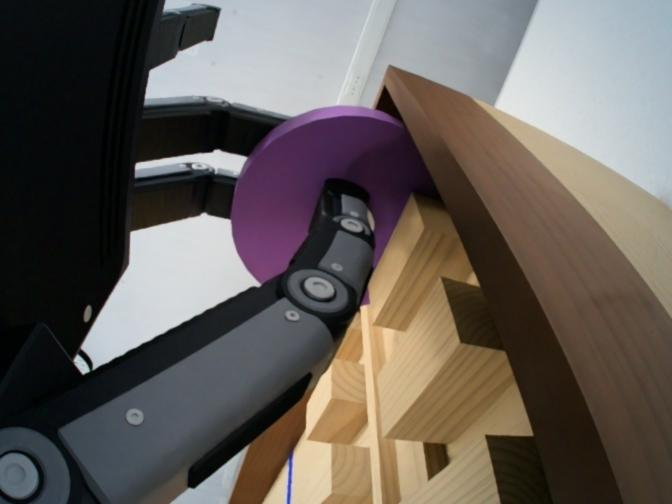

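Call:
move([
  [0,0,0,0,0,0,-1,-1,-1,-1,-1,-1,0,-0.8,0,-0.09,0,0,0,0,-1,-1,0.35,0.35,0.3,1,-0.4,-0.93],
  [0,0,0,0,0,0,-1,-1,-1,-1,-1,-1,0,-0.8,-0.287,-0.09,-0.026,0,-0.009,0,-1,-1,0.35,0.35,0.3,1,-0.4,-0.93],
], speed=[0.25,0.25], blend=[0.015,0])

Call:
move([
  [0,0,0,0,0,0,-1,-1,-1,-1,-1,-1,0,-0.8,0,0.08,0,0,0,0,-1,-1,0.35,0.35,0.3,1,-0.4,-0.93],
  [0,0,0,0,0,0,-1,-1,-1,-1,-1,-1,0,-0.8,0,0.096,0,0,0,0,-1,-1,0.35,0.35,0.3,1,-0.4,-0.93],
], speed=[0.12,0.012], stop_force=4, cameras=["cam_right_wrist"])

Call:
move(target=[0,0,0,0,0,0,-1,-1,-1,-1,-1,-1,0,-0.8,0,0,0,0,0,0,-1,-1,-0.08,-0.08,-0.22,1,-0.4,-0.85], cameras=["cam_right_wrist"])

Scene clock: 392.43 s.
left_arm: end_effector_position=(-0.0483, +1.2066, +0.7766) hand_measured=(-1.000, -1.000, -1.000, -1.000, -1.000, -1.000) hand_load_n=(+0.0, +0.0, +0.0, +0.0, +0.0, +0.0) hand_stopped_by=(target, target, target, target, target, target) hand_force_limit=0.00 hand_speed=-0.80 end_effector_quat_wxyz=(-0.101, -0.602, +0.792, -0.015) | right_arm: end_effector_position=(+0.8415, -0.0622, +0.2109) hand_measured=(-1.000, -1.000, +0.076, +0.062, -0.092, +1.000) hand_load_n=(+0.0, +0.0, +4.5, +3.5, +4.5, +1.0) hand_stopped_by=(target, target, force, force, force, target) hand_force_limit=-0.40 hand_speed=-0.93 end_effector_quat_wxyz=(+0.508, -0.506, +0.493, -0.492)
Joint positions: left_arm=[1.148 -1.515 1.441 1.839 1.505 -1.749] | right_arm=[0.518 -0.951 1.913 -0.962 2.059 -3.139]
Joint torques (N m): left_arm=[-3.36 -45.66 -44.4 5.61 3.07 -1.63] | right_arm=[10.29 -66.65 -30.14 0.2 4.56 0.22]
Wrist force (N): left_arm=[-0.6 0.3 -0.2] | right_arm=[0.4 2.3 -0.9]
Wrist torque (N m): left_arm=[0.05 0.10 -0.02] | right_arm=[0.38 -0.06 0.29]
Wrist force, peak (N): left_arm=[0.3 0.2 -1.0] | right_arm=[0.6 4.4 -1.1]
Hand target: left_arm -0.0483, +1.2066, +0.7766; -0.101, -0.602, +0.792, -0.015 | right_arm +0.8415, -0.0621, +0.2109; +0.508, -0.506, +0.493, -0.492
Off the commanded pose: left_arm 0.000 m, 0 deg | right_arm 0.000 m, 0 deg.
move: done

Scene clock: 394.50 s.
left_arm: end_effector_position=(-0.0483, +1.2066, +0.7766) hand_measured=(-1.000, -1.000, -1.000, -1.000, -1.000, -1.000) hand_load_n=(+0.0, +0.0, +0.0, +0.0, +0.0, +0.0) hand_stopped_by=(target, target, target, target, target, target) hand_force_limit=0.00 hand_speed=-0.80 end_effector_quat_wxyz=(-0.101, -0.602, +0.792, -0.015) | right_arm: end_effector_position=(+0.8415, -0.0620, +0.1567) hand_measured=(-1.000, -1.000, +0.076, +0.062, -0.092, +1.000) hand_load_n=(+0.0, +0.0, +5.0, +3.5, +3.0, +0.5) hand_stopped_by=(target, target, force, force, force, target) hand_force_limit=-0.40 hand_speed=-0.93 end_effector_quat_wxyz=(+0.508, -0.506, +0.493, -0.492)
Joint positions: left_arm=[1.148 -1.515 1.441 1.839 1.505 -1.749] | right_arm=[0.518 -0.872 1.913 -1.042 2.06 -3.139]
Joint torques (N m): left_arm=[-2.1 -44.37 -45.47 5.69 2.87 -1.5] | right_arm=[12.29 -89.61 -16.81 0.36 1 -1.56]
Wrist force (N): left_arm=[0.3 0.6 -0.6] | right_arm=[0.7 2.6 -0.8]
Wrist torque (N m): left_arm=[0.11 -0.01 0.04] | right_arm=[0.42 -0.12 0.28]
Wrist force, peak (N): left_arm=[-0.3 -0.4 -0.9] | right_arm=[2.2 -5.0 -2.4]
Hand target: left_arm -0.0483, +1.2066, +0.7766; -0.101, -0.602, +0.792, -0.015 | right_arm +0.8415, -0.0620, +0.1567; +0.508, -0.506, +0.493, -0.492 (not the last commanded pose)
Off the commanded pose: left_arm 0.000 m, 0 deg | right_arm 0.003 m, 0 deg.
move: contact (right_arm); path passed 1 of 2 targets
Images, in order (width x height): cam_right_wrist 672x504.

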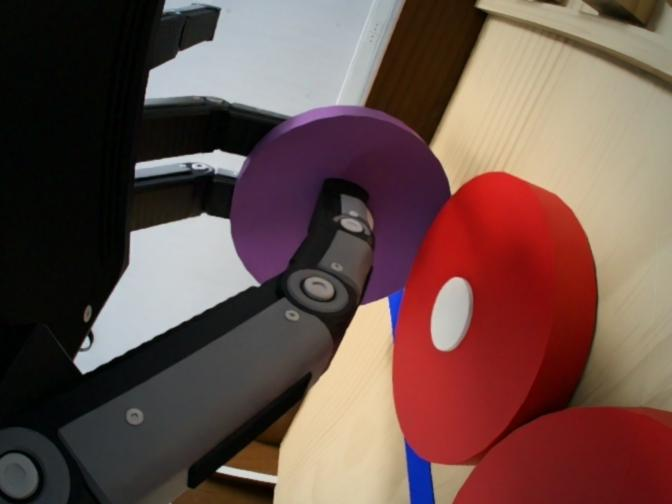

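Scene clock: 395.37 s.
left_arm: end_effector_position=(-0.0483, +1.2066, +0.7766) hand_measured=(-1.000, -1.000, -1.000, -1.000, -1.000, -1.000) hand_load_n=(+0.0, +0.0, +0.0, +0.0, +0.0, +0.0) hand_stopped_by=(target, target, target, target, target, target) hand_force_limit=0.00 hand_speed=-0.80 end_effector_quat_wxyz=(-0.101, -0.602, +0.792, -0.015) | right_arm: end_effector_position=(+0.8415, -0.0620, +0.1567) hand_measured=(-1.000, -1.000, -0.080, -0.080, -0.220, +1.000) hand_load_n=(+0.0, +0.0, +0.0, +0.0, +0.0, +0.0) hand_stopped_by=(target, target, target, target, target, target) hand_force_limit=-0.40 hand_speed=-0.85 end_effector_quat_wxyz=(+0.508, -0.506, +0.493, -0.492)
Joint positions: left_arm=[1.148 -1.515 1.441 1.839 1.505 -1.749] | right_arm=[0.518 -0.872 1.913 -1.042 2.06 -3.139]
Joint torques (N m): left_arm=[-1.78 -44.34 -44.35 5.59 2.88 -1.71] | right_arm=[11.74 -87.1 -17.83 -0.3 -0.58 -1.36]
Wrist force (N): left_arm=[-0.1 0.1 -0.2] | right_arm=[0.4 2.3 -1.3]
Wrist torque (N m): left_arm=[0.02 0.03 0.00] | right_arm=[0.44 -0.06 0.26]
Wrist force, peak (N): left_arm=[0.5 -0.2 -1.0] | right_arm=[0.5 2.6 -1.1]
Hand target: left_arm -0.0483, +1.2066, +0.7766; -0.101, -0.602, +0.792, -0.015 | right_arm +0.8415, -0.0620, +0.1567; +0.508, -0.506, +0.493, -0.492
Off the commanded pose: left_arm 0.000 m, 0 deg | right_arm 0.000 m, 0 deg.
move: done
Images, in order (width x height): cam_right_wrist 672x504.

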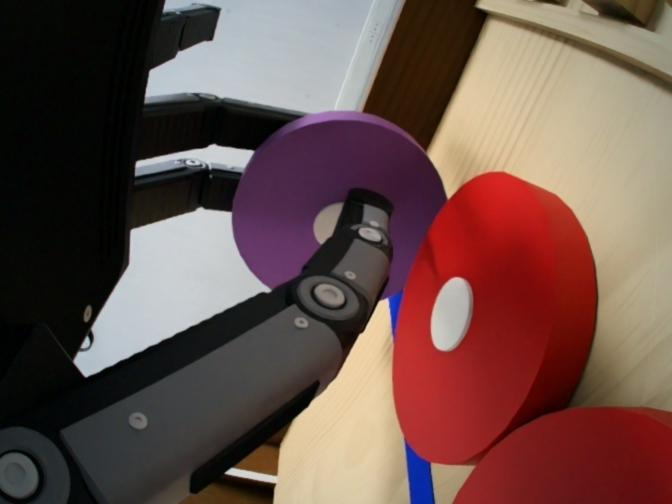

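Call:
move([
  [0,0,0,0,0,0,-1,-1,-1,-1,-1,-1,0,-0.8,0,-0.092,0,0,0,0,-1,-1,-0.08,-0.08,-0.22,1,-0.4,-0.85],
  [0,0,0,0,0,0,-1,-1,-1,-1,-1,-1,0,-0.8,0.0885,-0.092,-0.0325,0,0.009,0,-1,-1,-1,0,0.5,1,-0.4,0.3],
], speed=[0.3,0.3], cameras=["cam_right_wrist"])

Scene clock: 397.93 s.
left_arm: end_effector_position=(-0.0483, +1.2066, +0.7766) hand_measured=(-1.000, -1.000, -1.000, -1.000, -1.000, -1.000) hand_load_n=(+0.0, +0.0, +0.0, +0.0, +0.0, +0.0) hand_stopped_by=(target, target, target, target, target, target) hand_force_limit=0.00 hand_speed=-0.80 end_effector_quat_wxyz=(-0.101, -0.602, +0.792, -0.015) | right_arm: end_effector_position=(+0.8235, -0.1157, +0.2118) hand_measured=(-1.000, -1.000, -1.000, +0.000, +0.500, +1.000) hand_load_n=(+0.0, +0.0, +0.0, +0.0, +0.0, +0.0) hand_stopped_by=(target, target, target, target, target, target) hand_force_limit=-0.40 hand_speed=0.30 end_effector_quat_wxyz=(+0.501, -0.499, +0.501, -0.500)
Joint positions: left_arm=[1.148 -1.515 1.441 1.839 1.505 -1.749] | right_arm=[0.47 -0.998 2.008 -1.01 2.04 -3.139]
Joint torques (N m): left_arm=[-2.72 -45.3 -44.71 5.64 3.18 -1.54] | right_arm=[-7.87 -82.29 -17.62 -4 -2.92 -3.14]
Wrist force (N): left_arm=[0.5 0.7 -0.6] | right_arm=[0.5 2.4 -1.1]
Wrist torque (N m): left_arm=[0.15 -0.06 0.06] | right_arm=[0.44 -0.07 0.23]
Wrist force, peak (N): left_arm=[0.5 0.7 -0.6] | right_arm=[0.5 3.4 -1.1]
Hand target: left_arm -0.0483, +1.2066, +0.7766; -0.101, -0.602, +0.792, -0.015 | right_arm +0.8235, -0.1157, +0.2118; +0.501, -0.499, +0.501, -0.500
Off the commanded pose: left_arm 0.000 m, 0 deg | right_arm 0.000 m, 0 deg.
move: done
Images, in order (width x height): cam_right_wrist 672x504.

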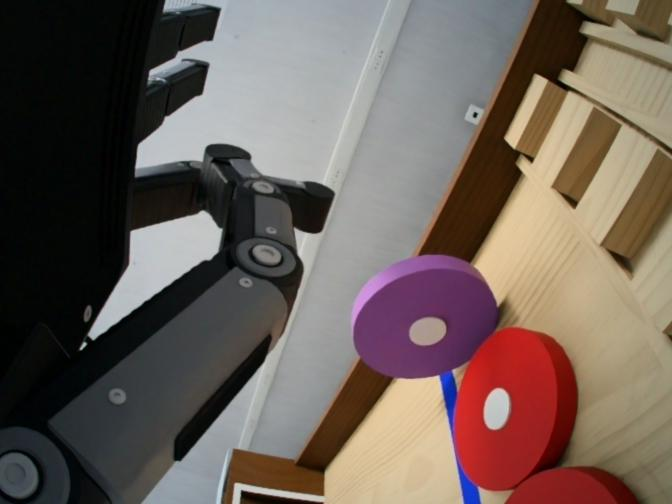

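Call:
move(target=[0,0,0,0,0,0,-1,-1,-1,-1,-1,-1,0,-0.8,0,0.0995,0,0,0,0,-1,-1,-1,0,0.5,1,-0.4,0.3], speed=0.2)

Call:
execute_actions([
  [[0,0,0,0,0,0,-1,-1,-1,-1,-1,-1,0,-0.8,-0.00055,0,0,0,0,0,-1,-1,-1,0,0.5,1,-0.4,0.3],[0,0,0,0,0,0,-1,-1,-1,-1,-1,-1,0,-0.8,-0.0022,0,0,0,0,0,-1,-1,-1,0,0.5,1,-0.4,0.3],[0,0,0,0,0,0,-1,-1,-1,-1,-1,-1,0,-0.8,-0.005,0,0,0,0,0,-1,-1,-1,0,0.5,1,-0.4,0.3],[0,0,0,0,0,0,-1,-1,-1,-1,-1,-1,0,-0.8,-0.0089,0,0,0,0,0,-1,-1,-1,0,0.5,1,-0.4,0.3],[0,0,0,0,0,0,-1,-1,-1,-1,-1,-1,0,-0.8,-0.0148,0,0,0,0,0,-1,-1,-1,0,0.5,1,-0.4,0.3],[0,0,0,0,0,0,-1,-1,-1,-1,-1,-1,0,-0.8,-0.02475,0,0,0,0,0,-1,-1,-1,0,0.5,1,-0.4,0.3],[0,0,0,0,0,0,-1,-1,-1,-1,-1,-1,0,-0.8,-0.0387,0,0,0,0,0,-1,-1,-1,0,0.5,1,-0.4,0.3],[0,0,0,0,0,0,-1,-1,-1,-1,-1,-1,0,-0.8,-0.0567,0,0,0,0,0,-1,-1,-1,0,0.5,1,-0.4,0.3],[0,0,0,0,0,0,-1,-1,-1,-1,-1,-1,0,-0.8,-0.0747,0,0,0,0,0,-1,-1,-1,0,0.5,1,-0.4,0.3],[0,0,0,0,0,0,-1,-1,-1,-1,-1,-1,0,-0.8,-0.08865,0,0,0,0,0,-1,-1,-1,0,0.5,1,-0.4,0.3],[0,0,0,0,0,0,-1,-1,-1,-1,-1,-1,0,-0.8,-0.0985,0,0,0,0,0,-1,-1,-1,0,0.5,1,-0.4,0.3],[0,0,0,0,0,0,-1,-1,-1,-1,-1,-1,0,-0.8,-0.1043,0,0,0,0,0,-1,-1,-1,0,0.5,1,-0.4,0.3],[0,0,0,0,0,0,-1,-1,-1,-1,-1,-1,0,-0.8,-0.106,0,0,0,0,0,-1,-1,-1,0,0.5,1,-0.4,0.3],[0,0,0,0,0,0,-1,-1,-1,-1,-1,-1,0,-0.8,-0.106,0,0,0,0,0,-1,-1,-1,0,0.5,1,-0.4,0.3],[0,0,0,0,0,0,-1,-1,-1,-1,-1,-1,0,-0.8,-0.106,0,0,0,0,0,-1,-1,-1,0,0.5,1,-0.4,0.3]],
])

Call:
wait(seconds=0.7, cameras=["cam_head_left", "cam_right_wrist"])

Scene clock: 400.10 s.
left_arm: end_effector_position=(-0.0483, +1.2066, +0.7766) hand_measured=(-1.000, -1.000, -1.000, -1.000, -1.000, -1.000) hand_load_n=(+0.0, +0.0, +0.0, +0.0, +0.0, +0.0) hand_stopped_by=(target, target, target, target, target, target) hand_force_limit=0.00 hand_speed=-0.80 end_effector_quat_wxyz=(-0.101, -0.602, +0.792, -0.015) | right_arm: end_effector_position=(+0.8235, -0.1156, +0.1522) hand_measured=(-1.000, -1.000, -1.000, +0.000, +0.500, +1.000) hand_load_n=(+0.0, +0.0, +0.0, +0.0, +0.0, +0.0) hand_stopped_by=(target, target, target, target, target, target) hand_force_limit=-0.40 hand_speed=0.30 end_effector_quat_wxyz=(+0.501, -0.499, +0.501, -0.499)
Joint positions: left_arm=[1.148 -1.515 1.441 1.839 1.505 -1.749] | right_arm=[0.47 -0.905 2.008 -1.104 2.04 -3.139]
Joint torques (N m): left_arm=[0.17 -46.34 -44.01 5.36 3.08 -1.22] | right_arm=[13.94 -63.91 -26.7 -4.89 3.4 -2.71]
Wrist force (N): left_arm=[-0.4 0.1 -0.4] | right_arm=[0.8 2.4 -1.2]
Wrist torque (N m): left_arm=[0.04 0.08 -0.02] | right_arm=[0.44 -0.13 0.22]
Wrist force, peak (N): left_arm=[-0.9 0.2 -0.6] | right_arm=[0.7 3.1 -1.4]
Hand target: left_arm -0.0483, +1.2066, +0.7766; -0.101, -0.602, +0.792, -0.015 | right_arm +0.8235, -0.1156, +0.1521; +0.501, -0.499, +0.501, -0.500
Off the commanded pose: left_arm 0.000 m, 0 deg | right_arm 0.000 m, 0 deg.
move: done

Scene clock: 401.00 s.
left_arm: end_effector_position=(-0.0483, +1.2066, +0.7766) hand_measured=(-1.000, -1.000, -1.000, -1.000, -1.000, -1.000) hand_load_n=(+0.0, +0.0, +0.0, +0.0, +0.0, +0.0) hand_stopped_by=(target, target, target, target, target, target) hand_force_limit=0.00 hand_speed=-0.80 end_effector_quat_wxyz=(-0.101, -0.602, +0.792, -0.015) | right_arm: end_effector_position=(+0.8232, -0.0522, +0.1523) hand_measured=(-1.000, -1.000, -1.000, +0.000, +0.500, +1.000) hand_load_n=(+0.0, +0.0, +0.0, +0.0, +0.0, +0.0) hand_stopped_by=(target, target, target, target, target, target) hand_force_limit=-0.40 hand_speed=0.30 end_effector_quat_wxyz=(+0.501, -0.499, +0.500, -0.499)
Joint positions: left_arm=[1.148 -1.515 1.441 1.839 1.505 -1.749] | right_arm=[0.554 -0.867 1.916 -1.05 2.124 -3.139]
Joint torques (N m): left_arm=[-0.78 -46.96 -44.94 5.38 3.1 -1.27] | right_arm=[13.43 -73.37 -29.8 0.45 4.12 0.58]
Wrist force (N): left_arm=[0.1 0.5 0.0] | right_arm=[0.4 2.4 -1.1]
Wrist torque (N m): left_arm=[0.06 -0.01 0.03] | right_arm=[0.44 -0.05 0.34]
Wrist force, peak (N): left_arm=[-0.3 0.5 -0.7] | right_arm=[2.3 2.5 -1.4]
Hand target: left_arm -0.0483, +1.2066, +0.7766; -0.101, -0.602, +0.792, -0.015 | right_arm +0.8235, -0.0520, +0.1522; +0.501, -0.499, +0.501, -0.500
Off the commanded pose: left_arm 0.000 m, 0 deg | right_arm 0.000 m, 0 deg.
Step readings (end_effector_position of left_arm | right_arm):
0: (-0.0483, +1.2066, +0.7766) | (+0.8235, -0.1156, +0.1522)
1: (-0.0483, +1.2066, +0.7766) | (+0.8235, -0.1156, +0.1521)
2: (-0.0483, +1.2066, +0.7766) | (+0.8236, -0.1155, +0.1521)
4: (-0.0483, +1.2066, +0.7766) | (+0.8236, -0.1147, +0.1522)
8: (-0.0483, +1.2066, +0.7766) | (+0.8234, -0.1057, +0.1521)
15: (-0.0483, +1.2066, +0.7766) | (+0.8225, -0.0613, +0.1525)

Scene clock: 401.70 s.
left_arm: end_effector_position=(-0.0483, +1.2066, +0.7766) hand_measured=(-1.000, -1.000, -1.000, -1.000, -1.000, -1.000) hand_load_n=(+0.0, +0.0, +0.0, +0.0, +0.0, +0.0) hand_stopped_by=(target, target, target, target, target, target) hand_force_limit=0.00 hand_speed=-0.80 end_effector_quat_wxyz=(-0.101, -0.602, +0.792, -0.015) | right_arm: end_effector_position=(+0.8233, -0.0521, +0.1523) hand_measured=(-1.000, -1.000, -1.000, +0.000, +0.500, +1.000) hand_load_n=(+0.0, +0.0, +0.0, +0.0, +0.5, +0.0) hand_stopped_by=(target, target, target, target, target, target) hand_force_limit=-0.40 hand_speed=0.30 end_effector_quat_wxyz=(+0.501, -0.499, +0.500, -0.499)
Joint positions: left_arm=[1.148 -1.515 1.441 1.839 1.505 -1.749] | right_arm=[0.554 -0.867 1.916 -1.05 2.124 -3.139]
Joint torques (N m): left_arm=[-1 -45.54 -44.5 5.64 3 -1.42] | right_arm=[12.24 -66.53 -30.19 -0.33 3.29 1.61]
Wrist force (N): left_arm=[-0.4 0.5 0.0] | right_arm=[0.4 2.4 -1.2]
Wrist torque (N m): left_arm=[0.07 0.07 0.00] | right_arm=[0.44 -0.05 0.34]
Wrist force, peak (N): left_arm=[0.4 0.6 -0.5] | right_arm=[0.8 2.7 -1.1]
Hand target: left_arm -0.0483, +1.2066, +0.7766; -0.101, -0.602, +0.792, -0.015 | right_arm +0.8235, -0.0520, +0.1522; +0.501, -0.499, +0.501, -0.500
Off the commanded pose: left_arm 0.000 m, 0 deg | right_arm 0.000 m, 0 deg.
wait: 0.70 s; at rest by 0.17 s
Images, in order (width x height): cam_head_left 896x504, cam_right_wrist 672x504.

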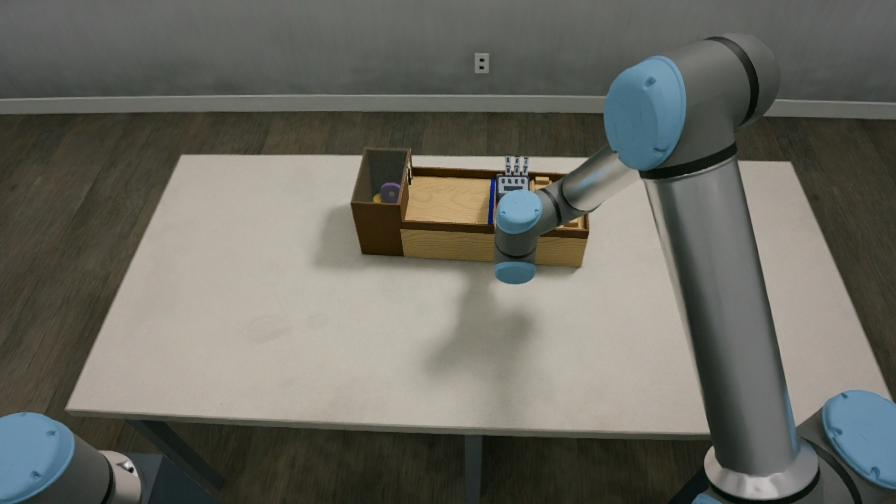

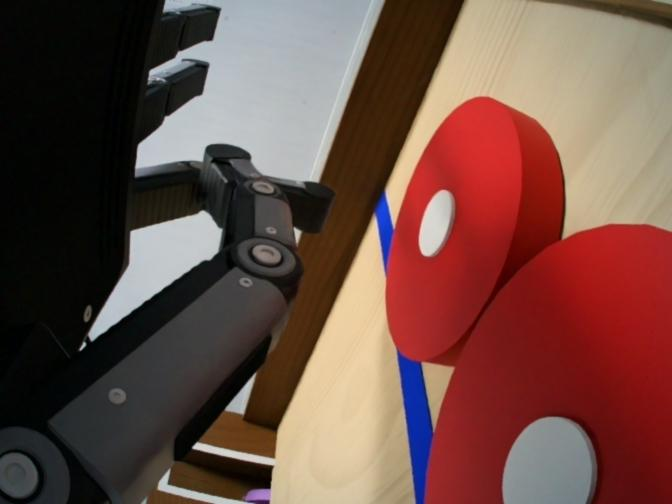

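Call:
zoom_image(camera="cam_head_left", region=[340, 130, 600, 280])

Scaled by 1.938.

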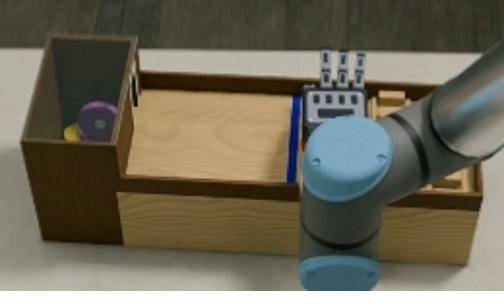

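Call:
move([
  [0,0,0,0,0,0,-1,-1,-1,-1,-1,-1,0,-0.8,0,-0.163,0,0,0,0,-1,-1,-1,0,0.5,1,-0.4,0.3],
  [0,0,0,0,0,0,-1,-1,-1,-1,-1,-1,0,-0.8,0.069,-0.0963,-0.0845,-0.1778,-0.3486,-0.1133,-1,-1,-0.75,-0.75,-0.7,1,-0.4,0.3],
], speed=[0.3,0.4], blend=[0.02,0], cameras=["all"])

Scene clock: 432.90 s.
left_arm: end_effector_position=(-0.0483, +1.2066, +0.7766) hand_measured=(-1.000, -1.000, -1.000, -1.000, -1.000, -1.000) hand_load_n=(+0.0, +0.0, +0.0, +0.0, +0.0, +0.0) hand_stopped_by=(target, target, target, target, target, target) hand_force_limit=0.00 hand_speed=-0.80 end_effector_quat_wxyz=(-0.101, -0.602, +0.792, -0.015) | right_arm: end_effector_position=(+0.7728, -0.0935, +0.2099) hand_measured=(-1.000, -1.000, -0.750, -0.750, -0.700, +1.000) hand_load_n=(+0.0, +0.0, +0.0, +0.0, +0.0, +0.0) hand_stopped_by=(target, target, target, target, target, target) hand_force_limit=-0.40 hand_speed=0.30 end_effector_quat_wxyz=(-0.444, +0.869, -0.193, +0.098)
Joint positions: left_arm=[1.148 -1.515 1.441 1.839 1.505 -1.749] | right_arm=[0.212 -0.942 1.633 0.185 0.868 -3.801]
Joint torques (N m): left_arm=[0.62 -44.55 -45.18 5.41 3.02 -1.55] | right_arm=[10.98 -68.57 -37.08 3.45 -3.63 -2.44]
Wrist force (N): left_arm=[0.1 0.3 -0.1] | right_arm=[0.3 1.9 -0.3]
Wrist torque (N m): left_arm=[0.05 0.00 0.01] | right_arm=[0.30 -0.05 0.47]
Wrist force, peak (N): left_arm=[0.5 0.1 -1.1] | right_arm=[0.6 4.1 -0.9]
Hand target: left_arm -0.0483, +1.2066, +0.7766; -0.101, -0.602, +0.792, -0.015 | right_arm +0.7728, -0.0935, +0.2099; -0.444, +0.869, -0.193, +0.098
Off the commanded pose: left_arm 0.000 m, 0 deg | right_arm 0.000 m, 0 deg.
move: done

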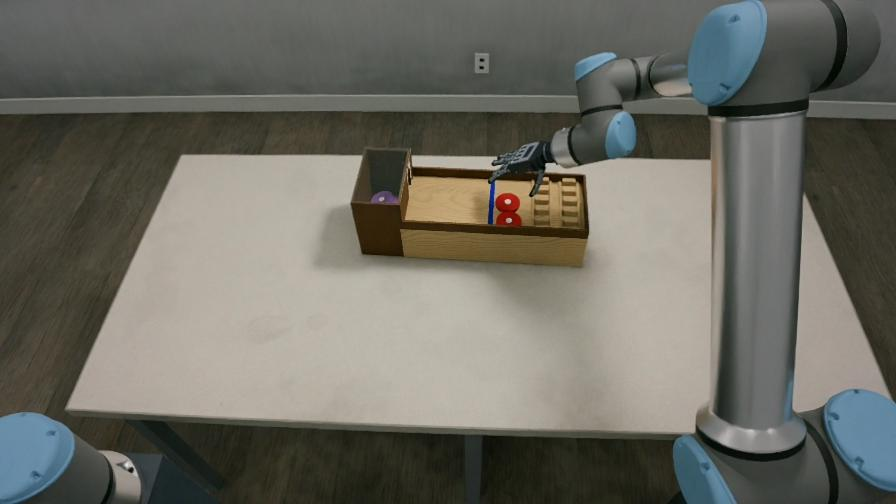

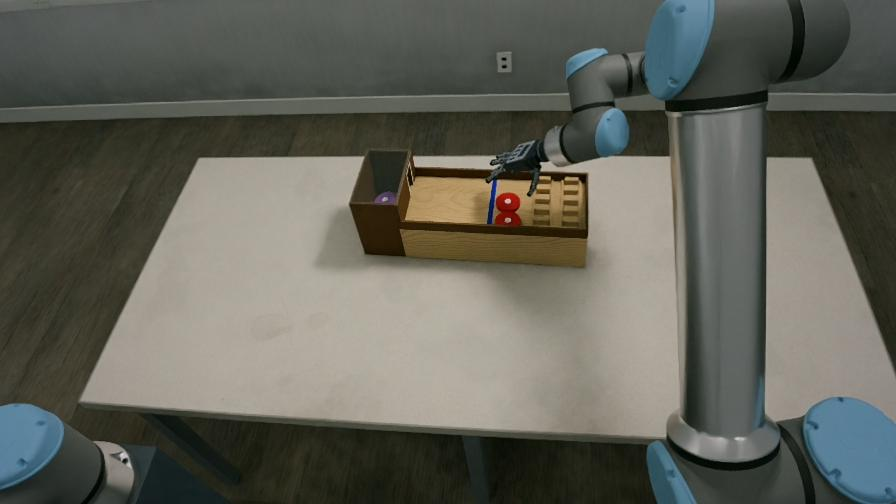

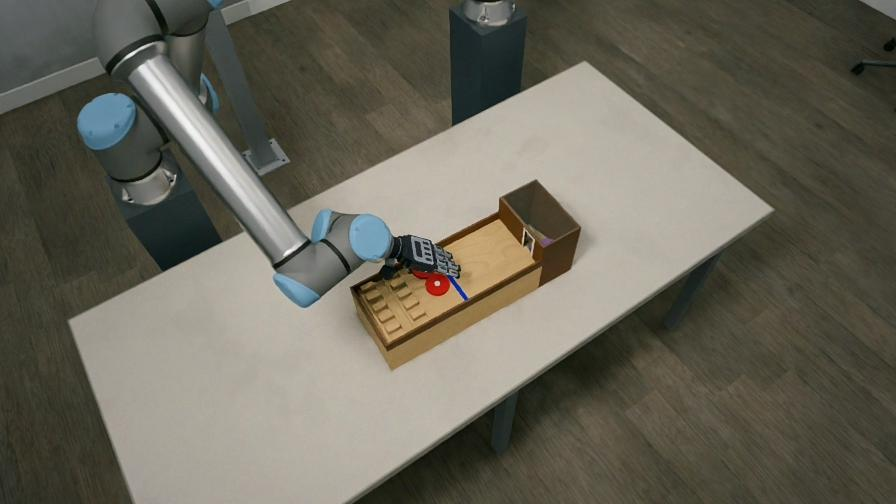

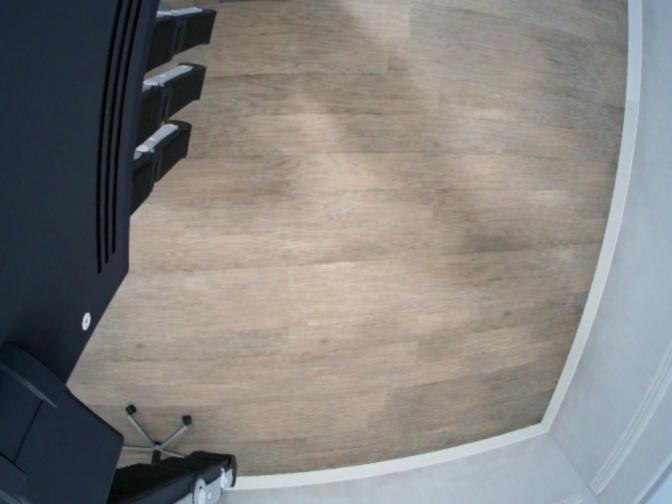

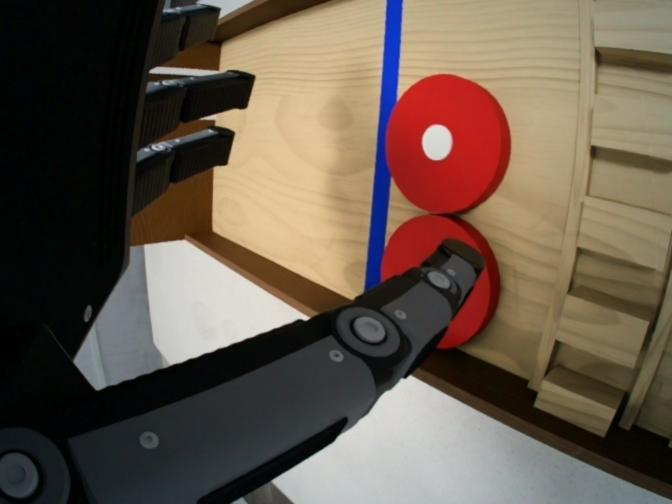

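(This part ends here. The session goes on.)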